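# Place each tool into its matching tray cut-out

## Task

Get every tool seated in the tray, each one lying in the cut-out shaped for that tool, with no tool left outside its slot.

## Robot and tools

Robot: two arms, left_arm and right_arm, each ending in a parallel two-finger gripper. Calibrated base positions in the scene frame: left_arm (+0.028, +0.340, +0.041) m, quat_wxyz (+1.000, 0, 0, 0); right_arm (-0.039, -0.365, +0.003) m, quat_wxyz (+1.000, 0, 0, -0.012). A two-camera stand is fixed to the floor behind the arms. Loose objects may occasionally get a short push from outside.

Frame: everything uses the scene frame. Its origin sits at table-top height, halfway between the nominal bases. +x points out over the table, +y toward left_arm, +z up. Arm names do not match left or right in the images. Printed hand poses can be a few cm off, more at long reach. Gripper axes: fingers point along the gripper's +z and open and close along its y. end_effector_position is the point between the pads, roughly 1 cm behind the fingertips.

execute_actions(actions, cameras): actions is a list of actions. Each action is a table of up to 15 rows, one row per 1/30 s step; a short table repeats its last row to fill 15. Each row is a single list of 14 numbers in [-1, 1] covering both arms: left_arm dx, dy, dz, rx, ry, rz, opening, then right_arm the same seven. dx..rz are offsets, not poses, measured along scene axes from that arm's Hand target at the start of the action. Every row counts from that start, not from the row before, and the next action starts from the new Hand target, so repeating an offset moves further. Scale: 1.0 = 0.6 m or 180 degrees; rx, ry, rz form one rotation vector, turning about the Hand target's position. opening is absolute: +1 fully open (0.094 m), -1 closed. Send six zeros to hold an arm at its Hand target; always resend the opening you want, because 0 means half open. Images return only if actions is empty or cameras names them ("all", a list of names, or [] for none).

move(target, speed, blend, opening_speed, grip_force, blocking, cameras): target is one 14-number row as above, or a list of up to 15 such rows; every row is an offset from the same starting Hand targets. Paths are straight lines, end together, last at least 0.5 s and at most 10 s in total, and do not avoid obstacles or the other arm. speed: top path speed in m/s, 0.002 to 4.3, default 0.25 (turning up to twice that in rad/s); one value or one per target. blend: corner rounding in m for a list, default 0 (full stop at each target). opening_speed: opening change per second on the -1..+1 scale, at least 0.2. grip_force: newtons per finger pad, 10 to 50, one value or one per arm; it persists, starts at full force, and below full force fingers close slowly. blocking=false returns after about 0.5 s while motion continues. The first target's opening is sent at once; later targets' openings are applied on arrival while all arms pause. The result adds a move: line: done (at rest within 10 mm and 2 degrees), off_target, moving, held, fault, plus limits=paced (pose clipped) or limits=held (steps withheld). done does not mean no contact.

wait(seconds 0 to 10): lets time pass with last commands held; returns early if a running move ends. stop(): brakes a running move, needing some distance. zoom_image(camera, region): camera is cam_high, cam_low, cam_left_wrist or cam_right_wrist, from the newest images; region [x0, y0, x1, y1] in pixels from top-left, at most 504 wide and high. finished_scene(scene): the current scene's number; irreversible, and the goal must hold without the robot.

Results: end_effector_position (m) and end_effector_quat_wxyz per arm; Hand target (last commanded pose after clipping, base for next offsets); Tool commands; grip_measured (opening on the command scale, reads up to ~2.5 mm wide when empty, narrower than a squeezed part); Joint positions (last value is the opening in m); Joint velocities (may say within noise or be omitted); joint torques (include arm weight, have offsets and noise; numbers 3 and 4 wrap at ±28 N m); step readings of end_effector_position for action calls only.

Control facts: orientation commands are clipped to 40 degrees from the measured one each step. A gripper often stops a few cm short from friction or load; resending zeros re-requests the target, or send the remaining distance. Tiny moves may not start. A blocked arm keeps pushing until commanded back past its gripper. Avoid paths near an arm's own base (go around it). Near-straight arms stray and overshoot. Pads squeeze about 50 to 64 N; grip force jumps to the limit roughly 0.06 below first touch. Release by commanding an opening well above grip_measured. Close slowly on fragile items.

Avoid: objects falling off the table or being left off it; dropping or releasing moving parts; slams and hard hits, especially on fixed or heavy things; any contact or press between the two arms, including closing on the other gripper; arm stops of any kind. Motor heat rises when holding loads, reaching far or pushing unreachably, even while idle; MOTOR HOT appears at 85 °C and at 100 °C the arm drops for 30 to 60 s or more (OVER-TEMPERATURE FAULT). The scene keeps running while the operator thinks.

Joint ranges (rad), base to gripper: waist -2.880 to 2.880, shoulder 0.000 to 3.142, elbow 0.000 to 3.019 (straight at 2.964), wrist pitch -1.693 to 1.571, wrist yaw -1.571 to 1.571, wrist roll -2.094 to 2.094.

Cameras: cam_high, cam_low, cam_left_wrist, cam_right_wrist, each 672x504, in that order.

Each tool is called after "Request:" as name(argument=value, ...), one argument or row to a line, values as JSON.

## Session

Request:
execute_actions(
  actions=[],
)

Scene clock: 0.00 s.
left_arm: end_effector_position=(+0.5097, +0.5877, +0.1432) grip_measured=+1.000 end_effector_quat_wxyz=(+0.465, -0.391, +0.672, +0.422) | right_arm: end_effector_position=(-0.0104, -0.6106, +0.1412) grip_measured=+1.000 end_effector_quat_wxyz=(+0.295, +0.611, +0.668, -0.305)
Joint positions: left_arm=[0.196 1.765 0.774 0.571 -1.028 -0.156 0.094] | right_arm=[-1.323 0.275 0.272 -0.7 0.15 0.064 0.094]
Joint velocities: within noise
Joint torques (N m): no reading
Heat: left arm: hottest waist 33 °C; right arm: hottest wrist pitch 28 °C.
Hand target: left_arm +0.5176, +0.5893, +0.1524; +0.475, -0.396, +0.665, +0.418 | right_arm -0.0092, -0.6158, +0.1590; +0.308, +0.607, +0.662, -0.314
Tool commands: left_gripper/opening=+1.0 right_gripper/opening=+1.0

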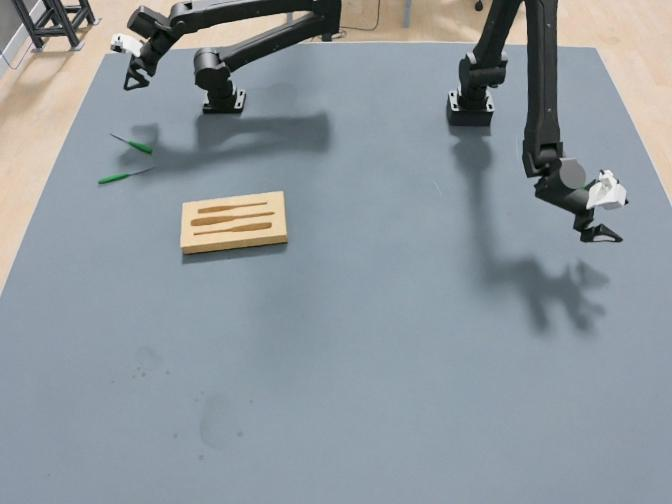

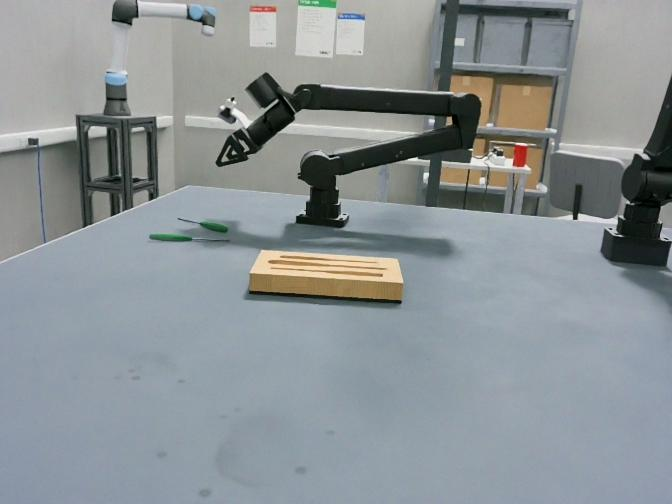

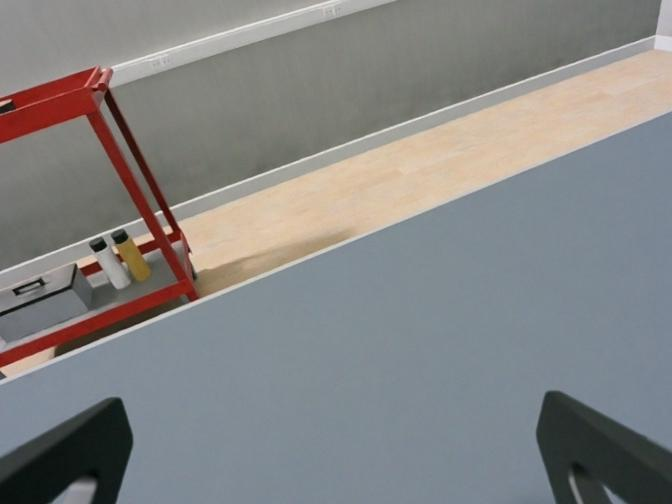

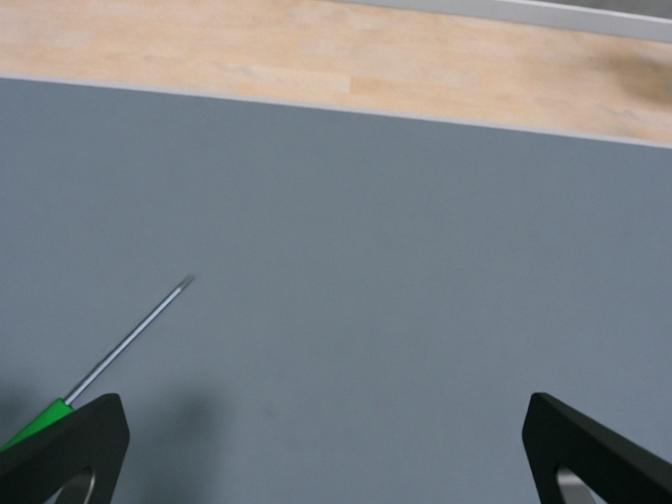

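Request:
zoom_image(
  camera="cam_high",
  region=[80, 110, 310, 270],
)

Request:
zoom_image(
  camera="cam_high",
  region=[300, 80, 640, 350],
)

Request:
zoom_image(
  camera="cam_low",
  region=[140, 190, 440, 330],
)

Scaled by 2.191 from the camera's 672x504 image, which has a finer 960x720 frame.

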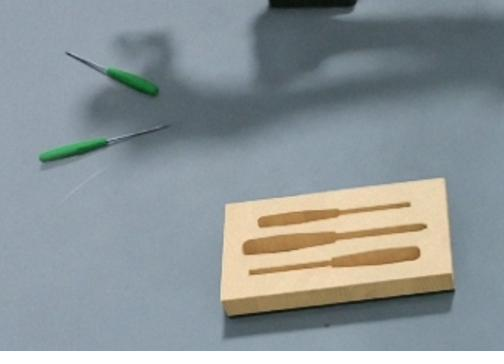

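Scaled by 1.482 from the camera's 672x504 image, which has a finer 960x720 frame.

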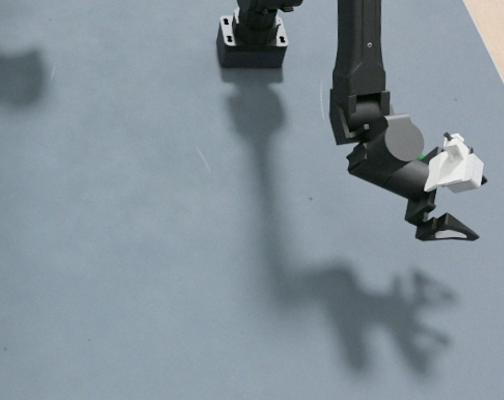

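Scaled by 1.680 from the camera's 672x504 image, which has a finer 960x720 frame.

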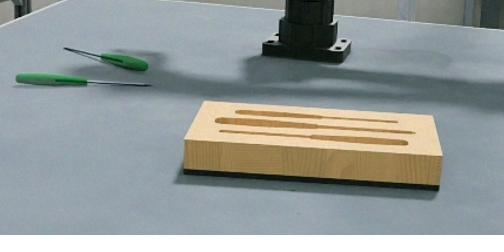

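Request:
zoom_image(
  camera="cam_high",
  region=[520, 130, 650, 260],
)

Scaled by 3.877 from the camera's 672x504 image, which has a finer 960x720 frame.

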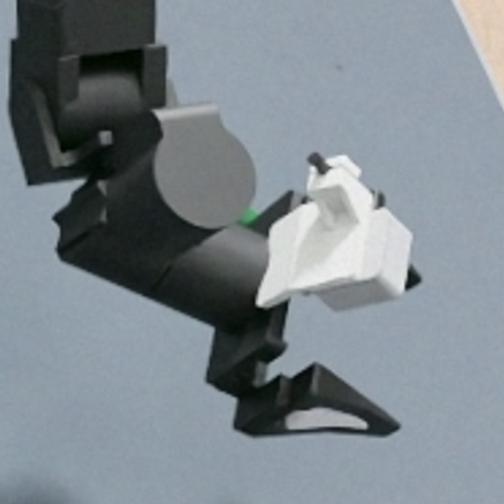

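Request:
move(
  target=[-0.3127, -0.4155, 0.246, -0.3005, 0.3415, -0.2847, 1, 0.2653, 0.193, 0.235, 0.290, -0.003, -0.0256, 1],
  speed=0.25,
  cameras=["all"],
)

Scene clock: 37.60 s.
left_arm: end_effector_position=(+0.3150, +0.3433, +0.2797) grip_measured=+1.000 end_effector_quat_wxyz=(-0.022, -0.009, +1.000, +0.001) | right_arm: end_effector_position=(+0.1389, -0.4976, +0.2775) grip_measured=+1.000 end_effector_quat_wxyz=(+0.017, +0.709, +0.705, +0.001)
Joint positions: left_arm=[0.01 1.114 1.078 -1.578 -0.003 -0.009 0.094] | right_arm=[-0.612 0.888 1.034 -1.683 0.003 0.942 0.094]
Joint torques (N m): left_arm=[-2.2 -2.55 15.01 -0.35 0.18 0.17] | right_arm=[2.08 -2.43 14.46 0.01 -0.09 0.05]
Heat: left arm: hottest waist 33 °C; right arm: hottest elbow 32 °C.
Hand target: left_arm +0.3300, +0.3401, +0.3000; +0.000, +0.000, +1.000, +0.000 | right_arm +0.1501, -0.5000, +0.3000; +0.000, +0.707, +0.707, +0.000
Off the commanded pose: left_arm 0.025 m, 3 deg | right_arm 0.025 m, 2 deg.
joint sent to its limit (right arm) — joint 4 (wrist pitch), lower limit. The joint targets are off in orientation, not in position.
move: off_target (left_arm, right_arm)

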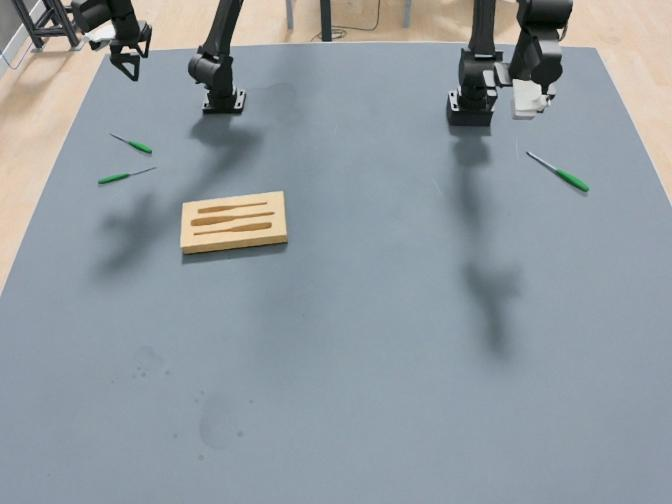

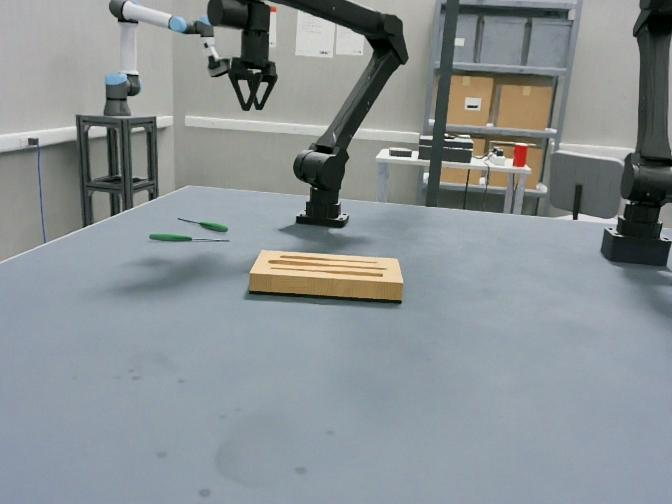

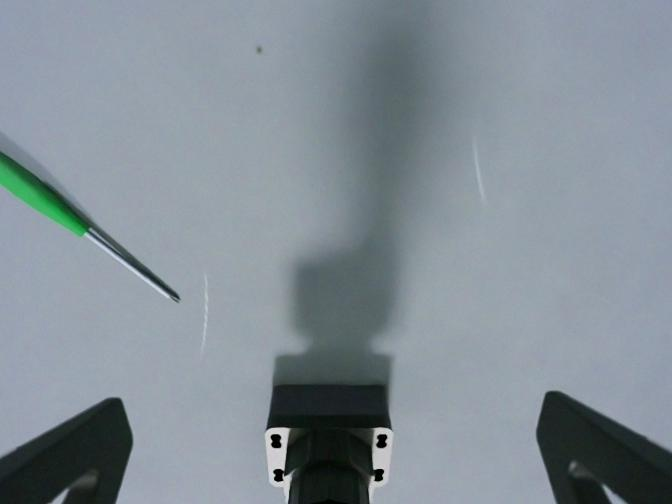

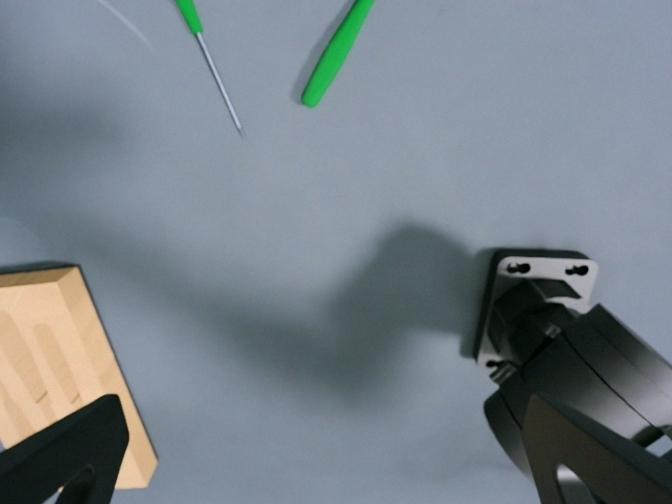

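Request:
move(
  target=[-0.15, 0.4165, -0.1, 0, 0, 0.25, 1, 0.0498, -0.2667, -0.05, 0, 0, 0, 1],
  speed=0.25,
  cameras=["all"],
)

Request:
zoom_image(
  camera="cam_right_wrist",
  region=[100, 50, 560, 400],
)

Request:
zoom_image(
  camera="cam_left_wrist",
  region=[100, 50, 560, 400],
)

Scene clock: 70.00 s.
left_arm: end_effector_position=(+0.2347, +0.5803, +0.2321) grip_measured=+1.000 end_effector_quat_wxyz=(-0.013, -0.383, +0.924, -0.005) | right_arm: end_effector_position=(+0.1720, -0.6408, +0.2510) grip_measured=+1.000 end_effector_quat_wxyz=(-0.029, +0.705, +0.709, +0.003)
Joint positions: left_arm=[0.86 1.2 1.019 -1.418 -0.002 0.074 0.094] | right_arm=[-0.892 1.284 1.24 -1.585 0.001 0.651 0.094]
Joint torques (N m): left_arm=[-0.62 -3.66 12.08 0.2 0.16 0.16] | right_arm=[-0.32 -9.35 14.39 0.61 0.02 -0.15]
Heat: left arm: hottest elbow 34 °C; right arm: hottest elbow 36 °C.
Hand target: left_arm +0.2401, +0.5900, +0.2400; +0.000, -0.383, +0.924, +0.000 | right_arm +0.1798, -0.6600, +0.2700; +0.000, +0.707, +0.707, +0.000
Off the commanded pose: left_arm 0.014 m, 2 deg | right_arm 0.028 m, 3 deg.
move: off_target (left_arm, right_arm)

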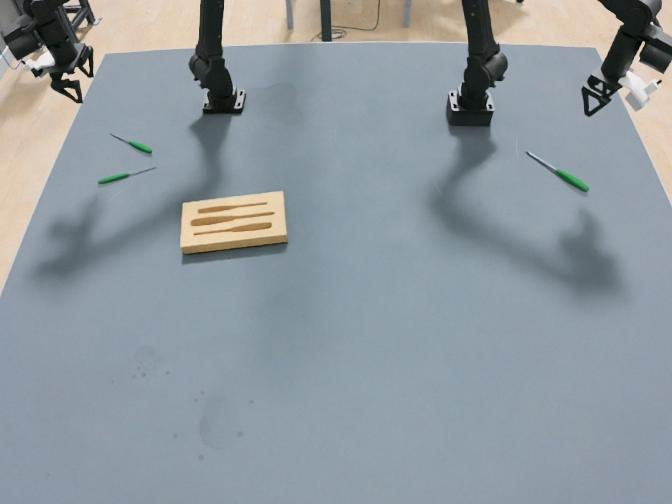

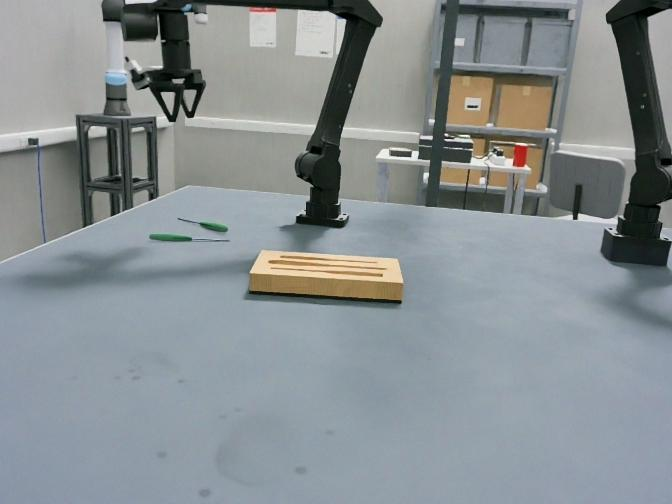

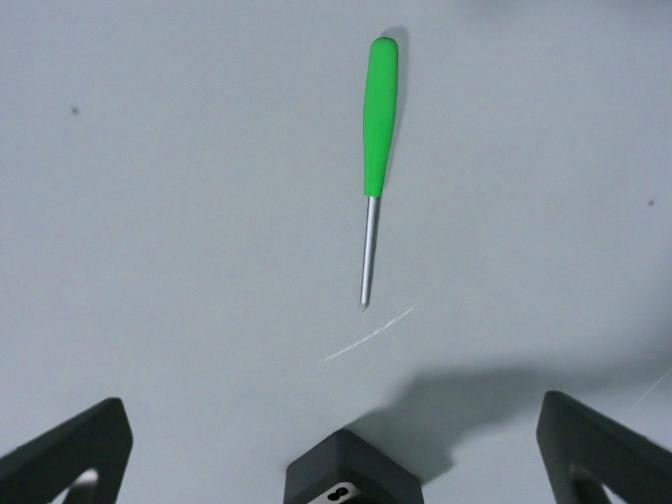

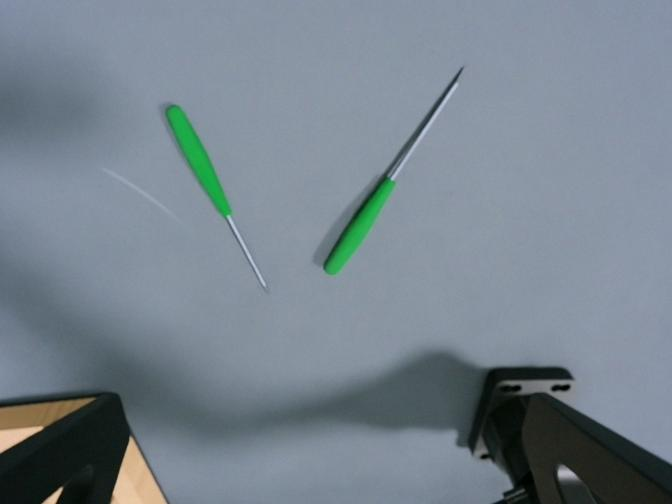

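Scaled by 1.096 from the camera's 672x504 image, which has a finer 960x720 frame.

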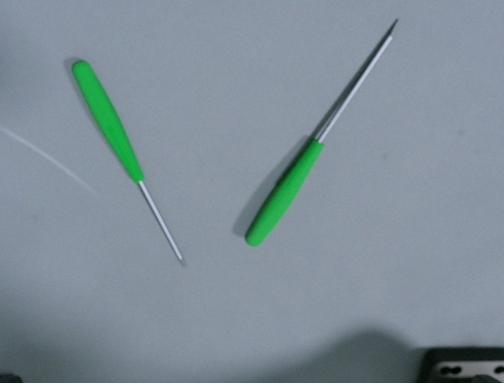

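Scaled by 1.096 from the camera's 672x504 image, which has a finer 960x720 frame.

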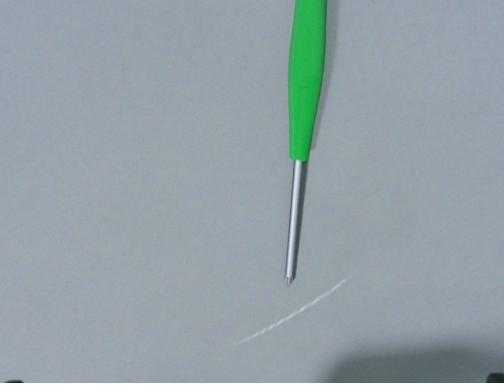

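Request:
move(
  target=[0.075, 0.0067, -0.1367, 0, 0, -0.011, 1, 0.2837, 0.5, 0, 0, 0, 0, 1],
  speed=0.25,
  cameras=["cam_high", "cam_left_wrist", "cam_right_wrist"],
)

Request:
zoom_image(
  camera="cam_right_wrist",
  region=[100, 50, 560, 400],
)

Scene clock: 102.10 s.
left_arm: end_effector_position=(+0.2805, +0.5952, +0.1601) grip_measured=+1.000 end_effector_quat_wxyz=(-0.001, -0.367, +0.930, +0.001) | right_arm: end_effector_position=(+0.3310, -0.3641, +0.2525) grip_measured=+1.000 end_effector_quat_wxyz=(-0.019, +0.708, +0.706, -0.017)
Joint positions: left_arm=[0.79 1.354 0.957 -1.176 -0.002 0.039 0.094] | right_arm=[0.026 1.339 1.294 -1.576 -0.004 1.575 0.094]
Joint torques (N m): left_arm=[-2.26 -4.95 9.46 0.23 0.17 0] | right_arm=[1.67 -9.82 14.28 0.4 0.2 0.08]
Heat: left arm: hottest waist 33 °C; right arm: hottest elbow 35 °C.
Hand target: left_arm +0.2851, +0.5941, +0.1580; +0.000, -0.366, +0.930, +0.000 | right_arm +0.3502, -0.3600, +0.2700; +0.000, +0.707, +0.707, +0.000
Off the commanded pose: left_arm 0.005 m, 0 deg | right_arm 0.026 m, 3 deg.
move: off_target (right_arm)
Images, in order (width x height): cam_high 672x504, cam_left_wrist 672x504, cam_right_wrist 672x504.

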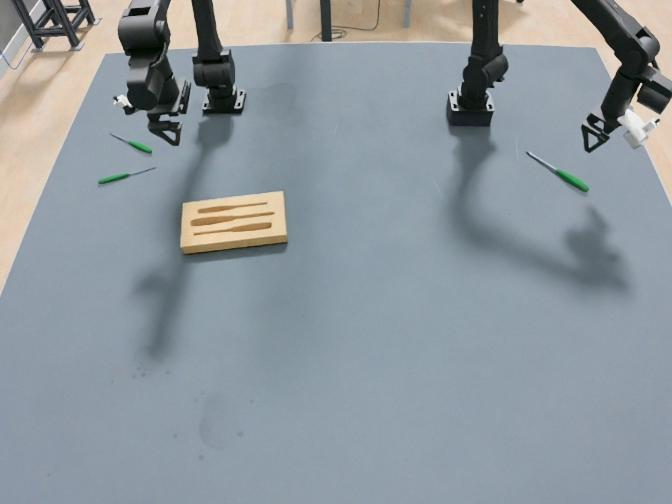

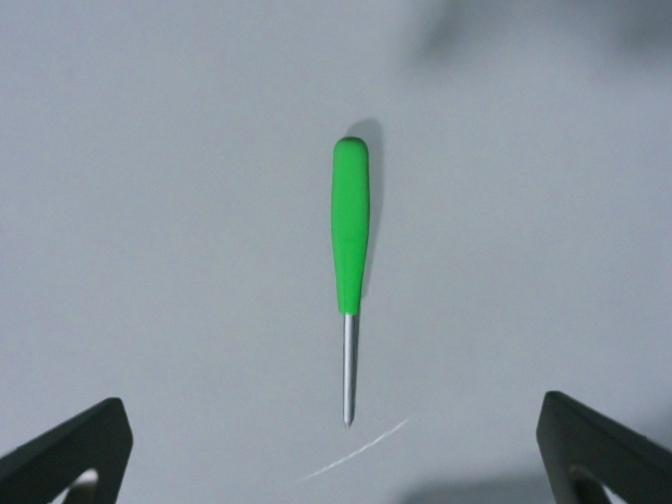

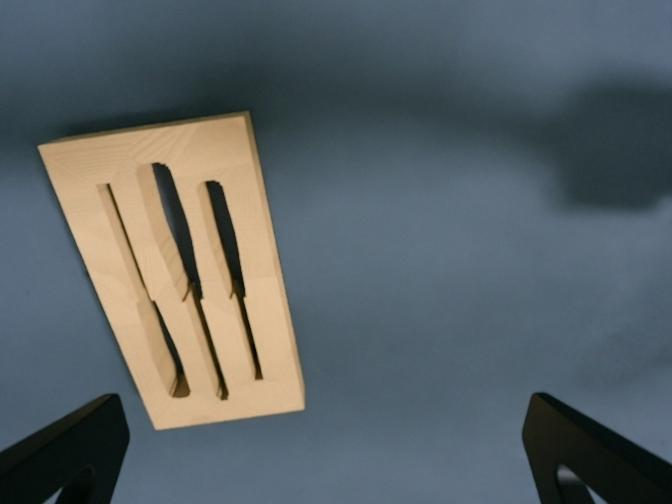

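Scaled by 1.096 from the camera's 672x504 image, which has a finer 960x720 frame.

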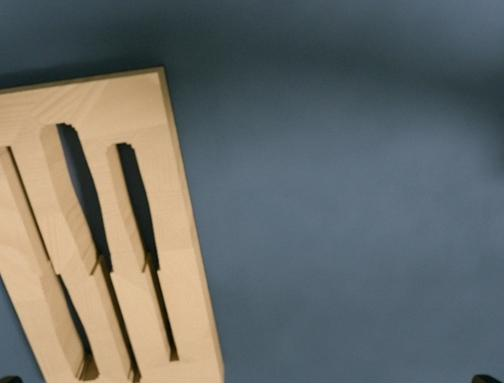

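Request:
move(
  target=[-0.0058, -0.0202, -0.1833, 0, 0, 0, 1, -0.147, -0.48, -0.2333, 0, 0, 0.1144, 1],
  speed=0.25,
  cameras=["cam_low", "cam_left_wrist", "cam_right_wrist"],
)

Scene clock: 138.97 s.
left_arm: end_effector_position=(+0.2776, +0.5838, +0.0504) grip_measured=+1.000 end_effector_quat_wxyz=(-0.001, -0.367, +0.930, +0.001) | right_arm: end_effector_position=(+0.2591, -0.6404, +0.1294) grip_measured=+1.000 end_effector_quat_wxyz=(-0.007, +0.569, +0.822, -0.001)
Joint positions: left_arm=[0.773 1.505 0.773 -0.84 -0.002 0.021 0.094] | right_arm=[-0.719 1.476 1.103 -1.212 0.003 0.469 0.094]
Joint torques (N m): left_arm=[-2.2 -5.3 7.64 0.24 0.16 0] | right_arm=[0.03 -11.93 9.42 0.8 -0.11 -0.15]
Heat: left arm: hottest waist 33 °C; right arm: hottest elbow 38 °C.
Hand target: left_arm +0.2816, +0.5819, +0.0480; +0.000, -0.366, +0.930, +0.000 | right_arm +0.2619, -0.6481, +0.1300; +0.000, +0.569, +0.822, +0.000
Off the commanded pose: left_arm 0.005 m, 0 deg | right_arm 0.008 m, 1 deg.
move: done
Images, in order (width x height): cam_low 672x504, cam_left_wrist 672x504, cam_right_wrist 672x504.

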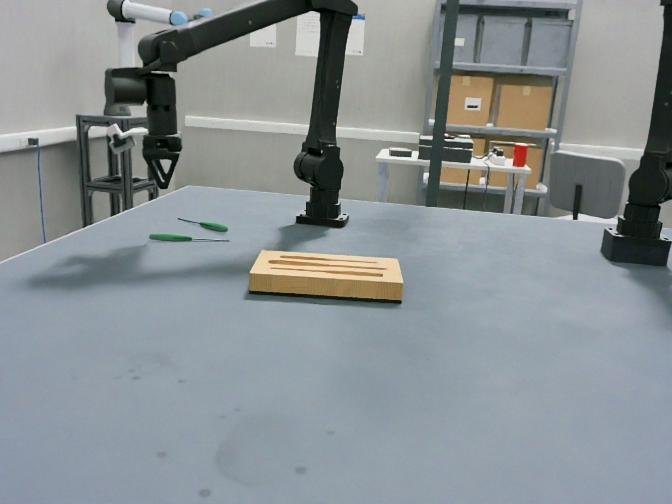

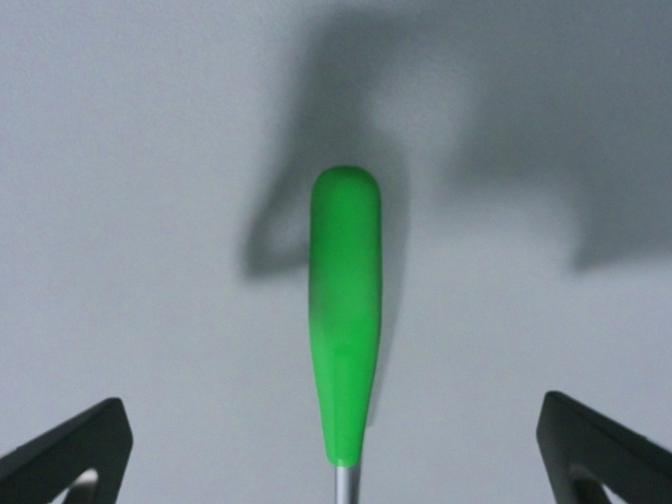

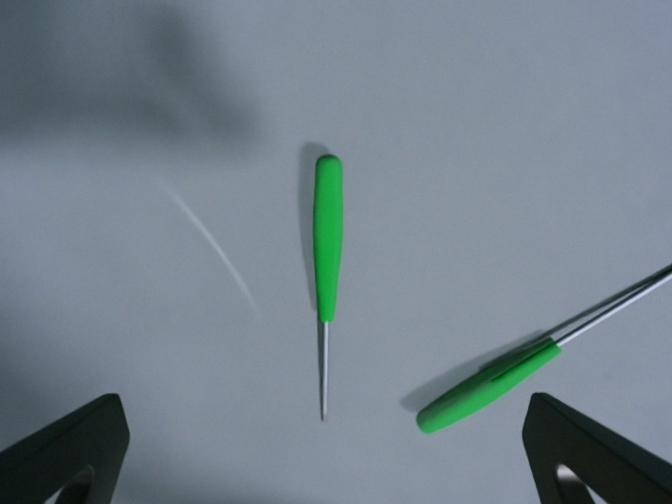

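Request:
move(
  target=[0.0033, -0.0033, -0.0417, 0, 0, 0, 1, 0, 0, -0.1333, 0, 0, 0, 1],
  speed=0.2,
  cameras=["cam_left_wrist", "cam_right_wrist"],
)

Scene clock: 148.70 s.
left_arm: end_effector_position=(+0.2798, +0.5820, +0.0254) grip_measured=+1.000 end_effector_quat_wxyz=(-0.001, -0.367, +0.930, +0.001) | right_arm: end_effector_position=(+0.2630, -0.6439, +0.0525) grip_measured=+1.000 end_effector_quat_wxyz=(-0.003, +0.569, +0.822, -0.001)
Joint positions: left_arm=[0.765 1.561 0.75 -0.76 -0.002 0.013 0.094] | right_arm=[-0.719 1.582 0.998 -0.993 0.003 0.468 0.094]
Joint torques (N m): left_arm=[-2.26 -5.54 7.06 0.21 0.16 0.01] | right_arm=[0.21 -13.1 7.38 0.81 -0.11 -0.16]
Heat: left arm: hottest waist 33 °C; right arm: hottest elbow 37 °C.
Hand target: left_arm +0.2834, +0.5798, +0.0229; +0.000, -0.366, +0.930, +0.000 | right_arm +0.2619, -0.6480, +0.0500; +0.000, +0.569, +0.822, +0.000
Off the commanded pose: left_arm 0.005 m, 0 deg | right_arm 0.005 m, 0 deg.
move: done
Images, in order (width x height): cam_left_wrist 672x504, cam_right_wrist 672x504.

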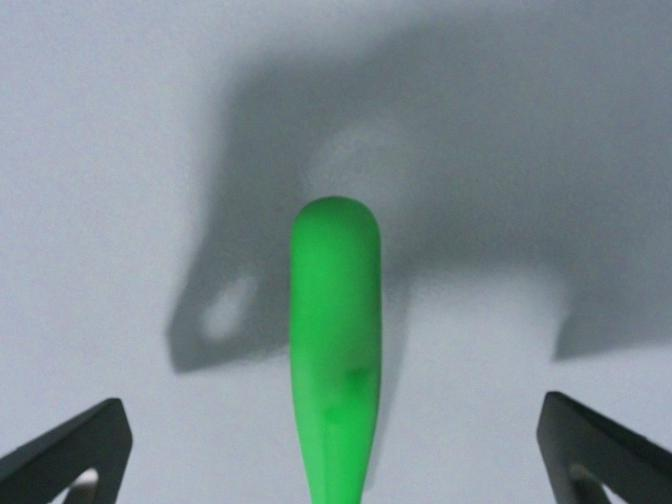

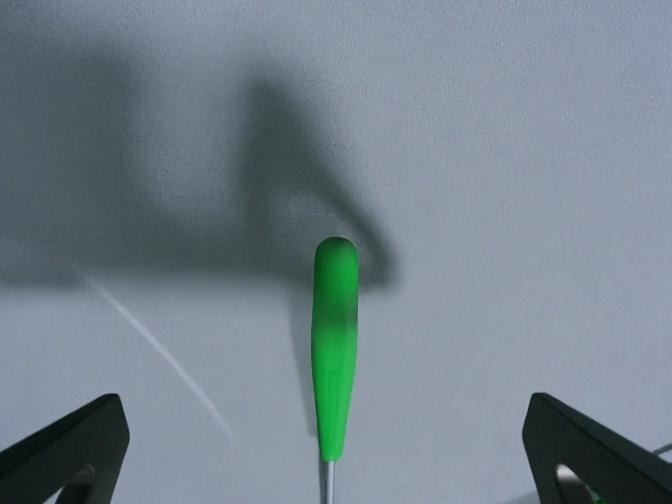

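Request:
move(
  target=[0, 0, -0.0183, 0, 0, 0, 1, 0, 0, -0.045, 0, 0, 0, 1],
  speed=0.1,
  cameras=["cam_left_wrist", "cam_right_wrist"],
)

Scene clock: 153.13 s.
left_arm: end_effector_position=(+0.2804, +0.5826, +0.0151) grip_measured=+1.000 end_effector_quat_wxyz=(+0.000, -0.367, +0.930, +0.001) | right_arm: end_effector_position=(+0.2650, -0.6457, +0.0288) grip_measured=+1.000 end_effector_quat_wxyz=(+0.002, +0.569, +0.822, -0.002)
Joint positions: left_arm=[0.765 1.587 0.742 -0.724 -0.002 0.013 0.094] | right_arm=[-0.719 1.621 0.971 -0.917 0.003 0.468 0.094]
Joint torques (N m): left_arm=[-2.26 -5.6 6.72 0.24 0.17 0] | right_arm=[0.15 -12.63 6.68 0.85 -0.12 -0.14]
Heat: left arm: hottest waist 32 °C; right arm: hottest elbow 36 °C.
Hand target: left_arm +0.2835, +0.5799, +0.0120; +0.000, -0.366, +0.930, +0.000 | right_arm +0.2619, -0.6480, +0.0230; +0.000, +0.569, +0.822, +0.000
Off the commanded pose: left_arm 0.005 m, 0 deg | right_arm 0.007 m, 0 deg.
move: done
Images, in order (width x height): cam_left_wrist 672x504, cam_right_wrist 672x504.

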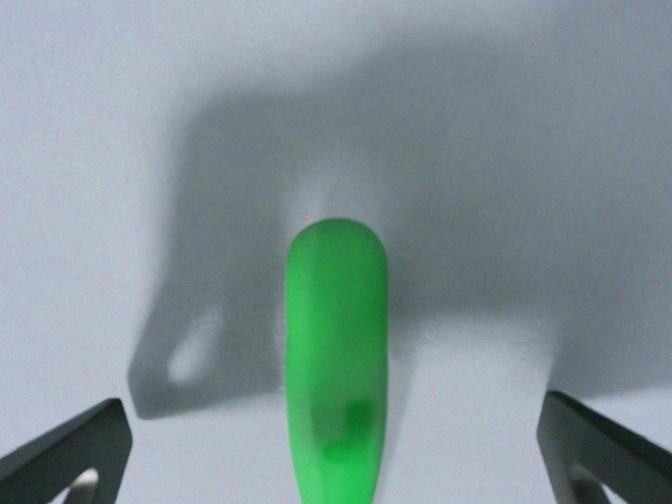

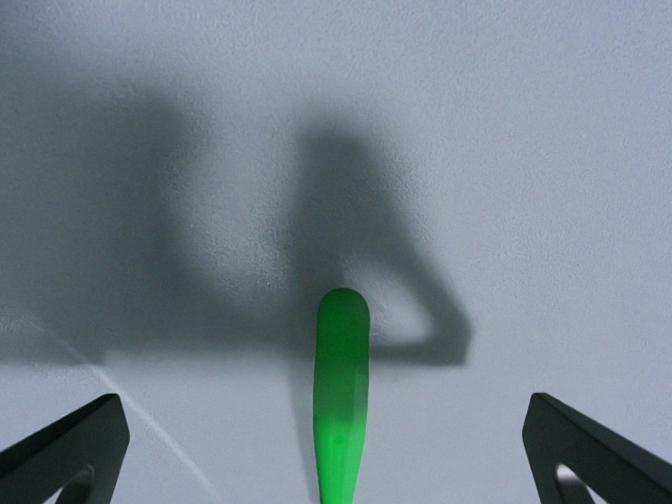

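Request:
move(
  target=[0, 0, 0, 0, 0, 0, -0.75, -0.0055, -0.002, -0.0217, 0, 0, 0, 1],
  speed=0.1,
  opening_speed=1.0,
  cameras=["cam_left_wrist", "cam_right_wrist"],
)

Scene clock: 159.60 s.
left_arm: end_effector_position=(+0.2804, +0.5826, +0.0151) grip_measured=-0.602 end_effector_quat_wxyz=(+0.000, -0.367, +0.930, +0.001) | right_arm: end_effector_position=(+0.2643, -0.6455, +0.0169) grip_measured=+1.000 end_effector_quat_wxyz=(+0.003, +0.566, +0.824, -0.002)
Joint positions: left_arm=[0.765 1.587 0.742 -0.724 -0.002 0.013 0.019] | right_arm=[-0.72 1.639 0.954 -0.879 0.003 0.461 0.094]
Joint torques (N m): left_arm=[-2.32 -5.71 6.74 0.24 0.15 0.01] | right_arm=[-0.21 -12.81 6.35 0.83 -0.11 -0.16]
Heat: left arm: hottest waist 32 °C; right arm: hottest elbow 35 °C.
Hand target: left_arm +0.2835, +0.5800, +0.0120; +0.000, -0.366, +0.930, +0.000 | right_arm +0.2587, -0.6493, +0.0100; +0.000, +0.569, +0.822, +0.000
Off the commanded pose: left_arm 0.005 m, 0 deg | right_arm 0.010 m, 1 deg.
move: done
Images, in order (width x height): cam_left_wrist 672x504, cam_right_wrist 672x504.

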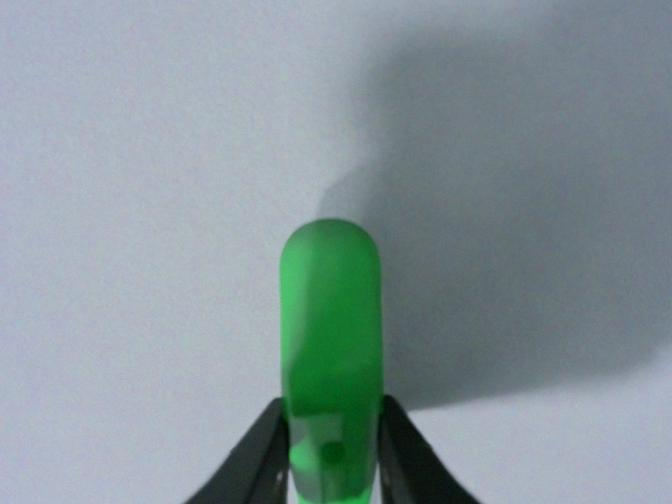

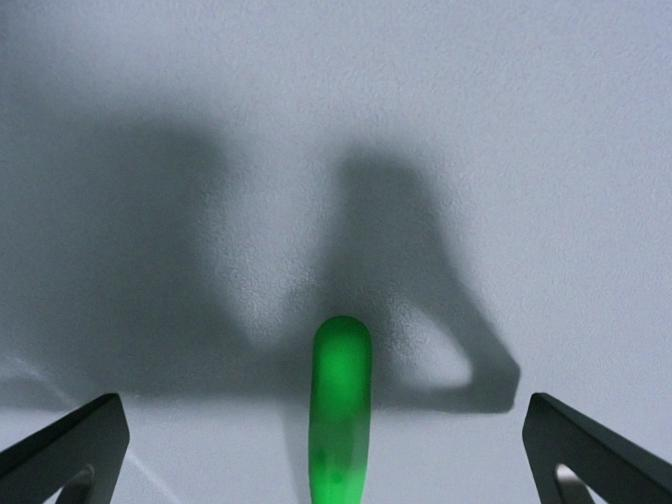

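Request:
move(
  target=[
    [0, 0, 0.15, 0, 0, 0, -0.75, -0.01, -0.0033, -0.005, 0, 0, 0, 1],
    [0.1275, -0.5, 0.2133, 0, 0, -0.294, -0.75, -0.01, -0.0033, -0.005, 0, 0, 0, 1],
    [-0.0892, -0.9667, 0.1467, 0, 0, -0.7, -0.75, -0.01, -0.0033, -0.005, 0, 0, 0, -0.9],
  ],
  speed=0.3,
  blend=[0.03, 0.1, 0],
  opening_speed=1.0,
  cameras=["cam_high", "cam_left_wrist", "cam_right_wrist"],
)

Scene clock: 175.53 s.
left_arm: end_effector_position=(+0.2185, +0.0227, +0.0874) grip_measured=-0.602 end_effector_quat_wxyz=(-0.023, +0.657, +0.753, +0.007) | right_arm: end_effector_position=(+0.2583, -0.6482, +0.0137) grip_measured=-0.706 end_effector_quat_wxyz=(+0.003, +0.567, +0.824, -0.002)
Joint positions: left_arm=[-1.03 1.516 0.908 -1.012 0.001 0.405 0.019] | right_arm=[-0.735 1.639 0.944 -0.869 0.003 0.447 0.014]
Joint torques (N m): left_arm=[-1.85 -6.01 12.56 0.05 0.04 0.17] | right_arm=[-0.09 -12.51 6.26 0.85 -0.1 -0.14]
Heat: left arm: hottest waist 32 °C; right arm: hottest elbow 33 °C.
Hand target: left_arm +0.2300, -0.0001, +0.1000; +0.000, +0.663, +0.749, +0.000 | right_arm +0.2528, -0.6512, +0.0070; +0.000, +0.569, +0.822, +0.000
Off the commanded pose: left_arm 0.028 m, 3 deg | right_arm 0.009 m, 1 deg.
move: off_target (left_arm)
Images, in order (width x height): cam_high 672x504, cam_left_wrist 672x504, cam_right_wrist 672x504.

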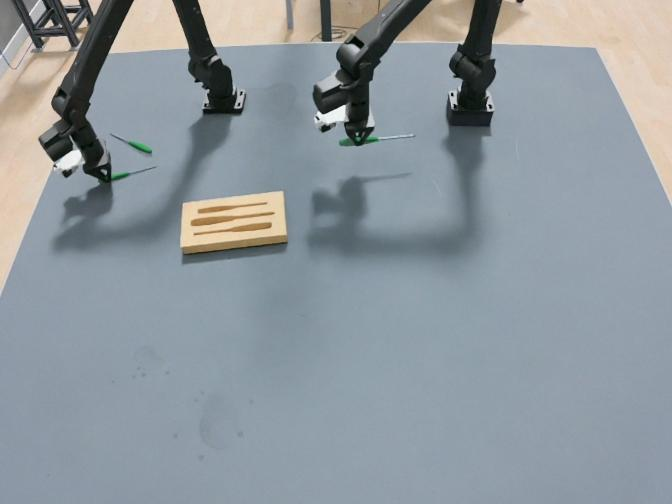

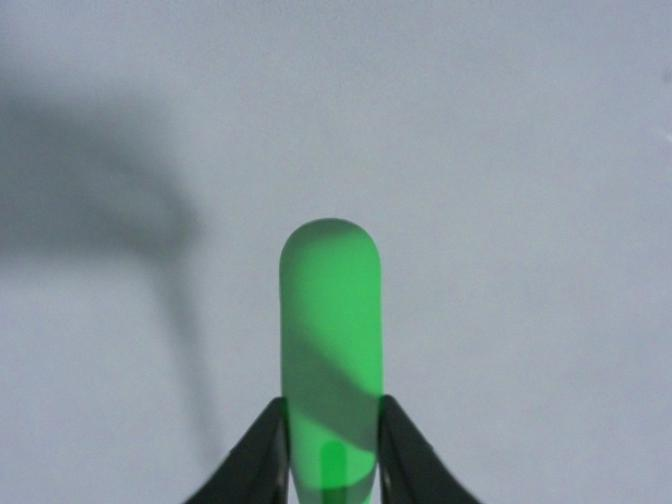

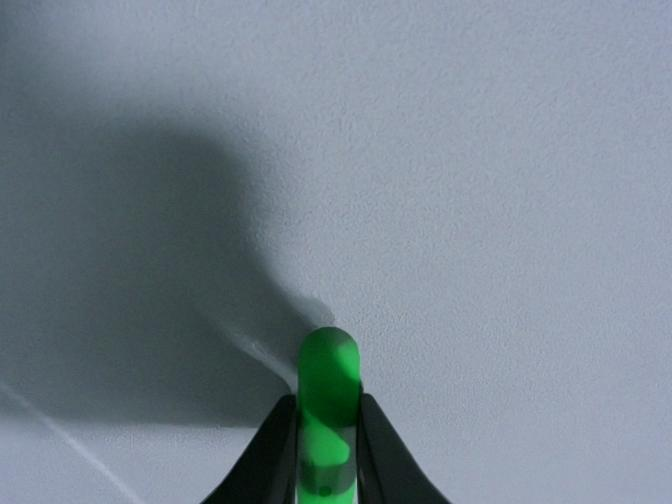

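Request:
move(
  target=[
    [0, 0, -0.08, 0, 0, 0, -0.75, 0, 0, 0.2, 0, 0, 0, -0.9],
    [0, 0, -0.1333, 0, 0, 0, -0.75, 0.2537, 0.5187, 0.1883, 0, 0, -0.0756, -0.9],
  ],
  speed=0.25,
  blend=[0.03, 0],
  cameras=["all"],
)

Request:
zoom_image(
  camera="cam_right_wrist",
  region=[80, 100, 500, 504],
)

Scene clock: 191.60 s.
left_arm: end_effector_position=(+0.2311, +0.0018, +0.0226) grip_measured=-0.602 end_effector_quat_wxyz=(+0.000, +0.657, +0.754, +0.000) | right_arm: end_effector_position=(+0.3848, -0.3438, +0.1063) grip_measured=-0.706 end_effector_quat_wxyz=(-0.012, +0.662, +0.750, -0.010)
Joint positions: left_arm=[-1.03 1.667 0.878 -0.782 0.001 0.405 0.019] | right_arm=[0.074 1.557 1.129 -1.174 -0.003 1.497 0.014]
Joint torques (N m): left_arm=[-1.79 -7.06 7.16 0.2 0.05 0.16] | right_arm=[1.32 -12.69 13.23 -0.24 0.19 0.05]
Heat: left arm: hottest waist 32 °C; right arm: hottest elbow 32 °C.
Hand target: left_arm +0.2300, -0.0001, +0.0200; +0.000, +0.663, +0.749, +0.000 | right_arm +0.4050, -0.3401, +0.1200; +0.000, +0.663, +0.749, +0.000
Off the commanded pose: left_arm 0.003 m, 1 deg | right_arm 0.025 m, 2 deg.
move: off_target (right_arm)

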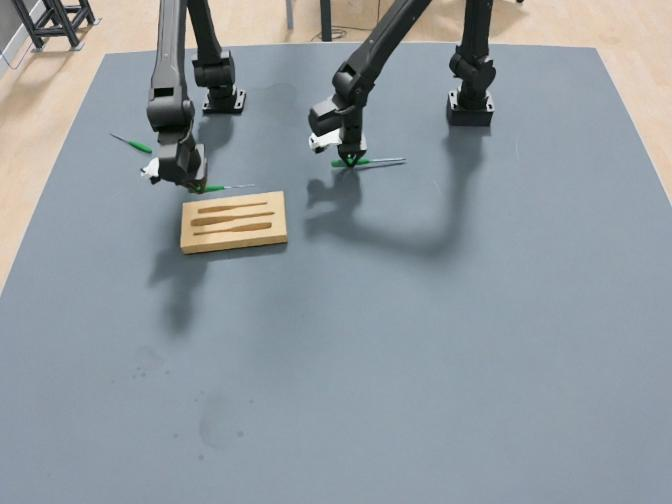

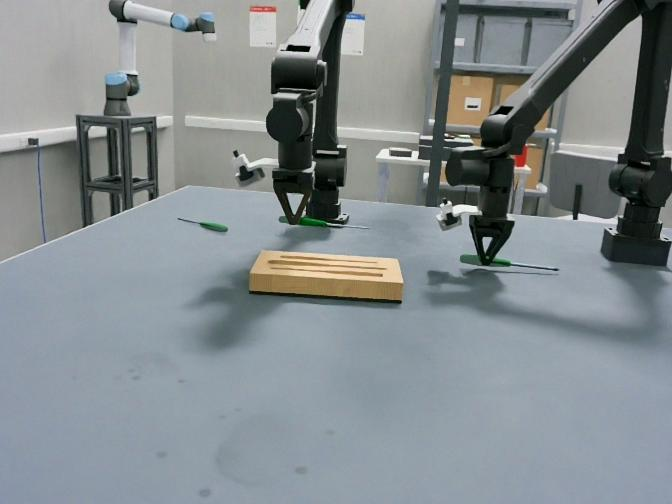

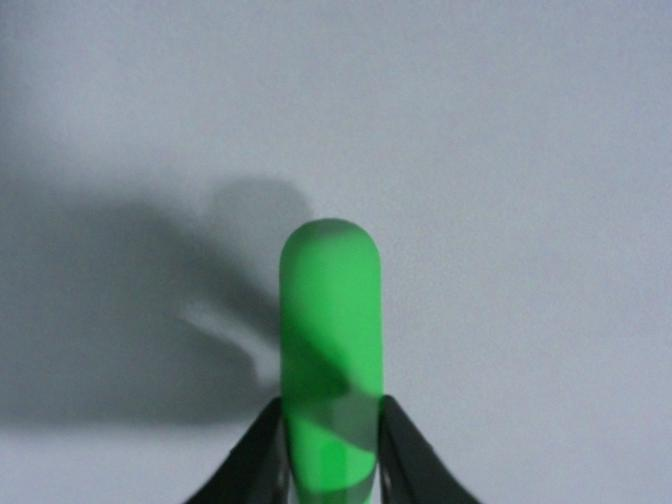

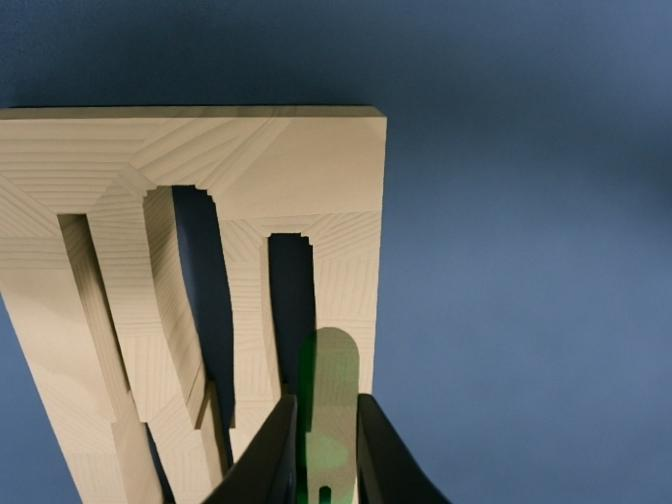

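Scaled by 1.200 from the camera's 672x504 image, which has a finer 960x720 frame.

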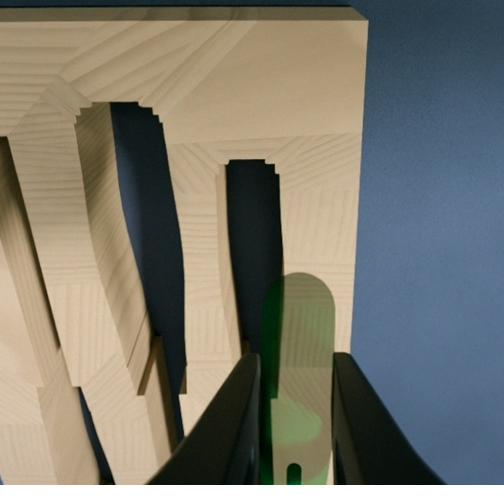

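Request:
move(
  target=[
    [0, 0, -0.0125, 0, 0, 0, -0.75, 0.0133, 0.01, -0.08, 0, 0, 0, -0.9],
    [0, 0, -0.0125, 0, 0, 0, 0, 0.0133, 0.01, -0.08, 0, 0, 0, -0.9],
    [0, 0, 0.2, 0, 0, 0, 0, 0.0133, 0.01, -0.08, 0, 0, 0, -0.9],
    [0.1667, 0.5, 0.2167, 0, 0, 0, 0, 0.0133, 0.01, -0.08, 0, 0, 0, -0.9],
  ],
  speed=[0.08, 0.08, 0.25, 0.3],
  blend=[0, 0, 0.05, 0],
  opening_speed=1.0,
  cameras=["all"],
)

Request:
zoom_image(
  camera="cam_right_wrist",
  region=[80, 100, 500, 504],
)

Scene clock: 212.13 s.
left_arm: end_effector_position=(+0.3208, +0.2984, +0.1433) grip_measured=-0.002 end_effector_quat_wxyz=(-0.005, +0.663, +0.748, -0.002) | right_arm: end_effector_position=(+0.4055, -0.3414, +0.0725) grip_measured=-0.706 end_effector_quat_wxyz=(-0.006, +0.665, +0.747, -0.004)
Joint positions: left_arm=[-0.143 1.207 0.781 -1.155 -0.002 1.307 0.047] | right_arm=[0.077 1.638 1.129 -1.076 -0.003 1.509 0.014]
Joint torques (N m): left_arm=[-0.32 -2.96 11.34 -0.36 0.26 0.17] | right_arm=[1.79 -13.8 8.98 0.69 0.17 0.05]
Heat: left arm: hottest waist 32 °C; right arm: hottest elbow 34 °C.
Hand target: left_arm +0.3299, +0.2999, +0.1500; +0.000, +0.663, +0.749, +0.000 | right_arm +0.4130, -0.3340, +0.0720; +0.000, +0.663, +0.749, +0.000
Off the commanded pose: left_arm 0.012 m, 1 deg | right_arm 0.010 m, 1 deg.
move: off_target (left_arm)

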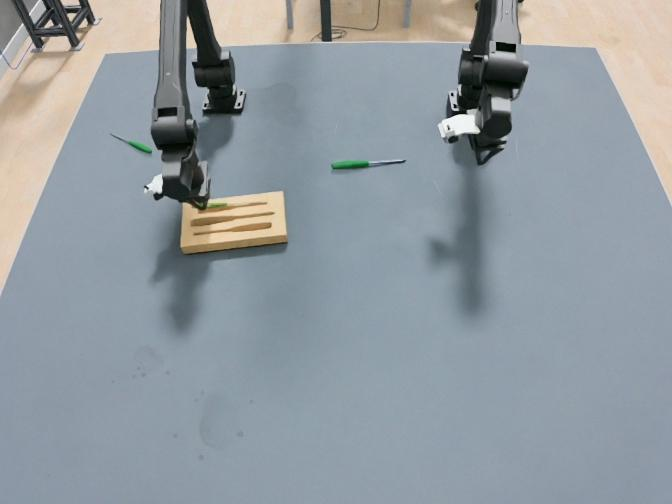

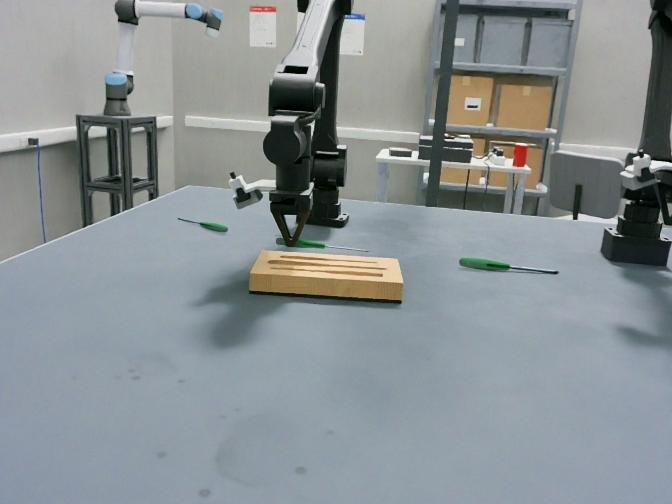

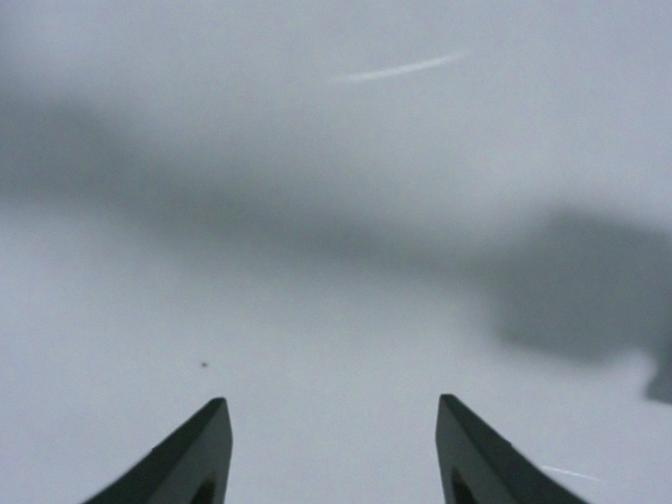

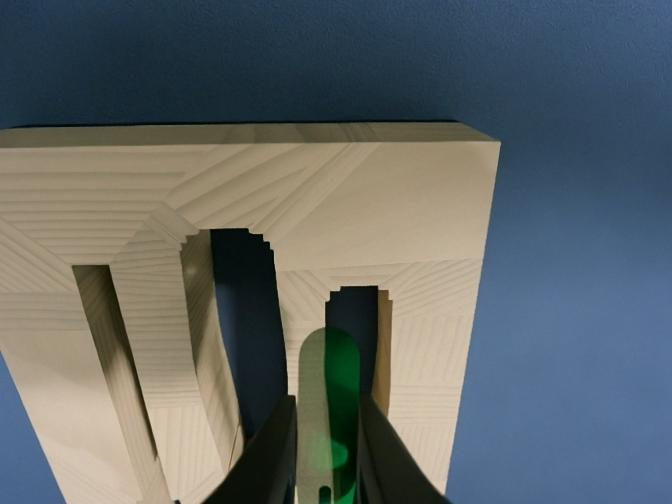

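Scaled by 1.200 from the camera's 672x504 image, which has a finer 960x720 frame.

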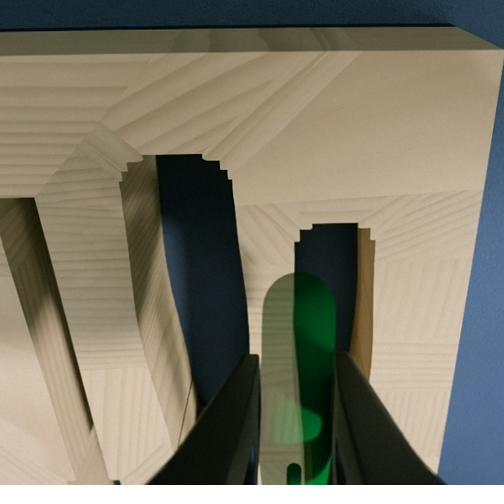

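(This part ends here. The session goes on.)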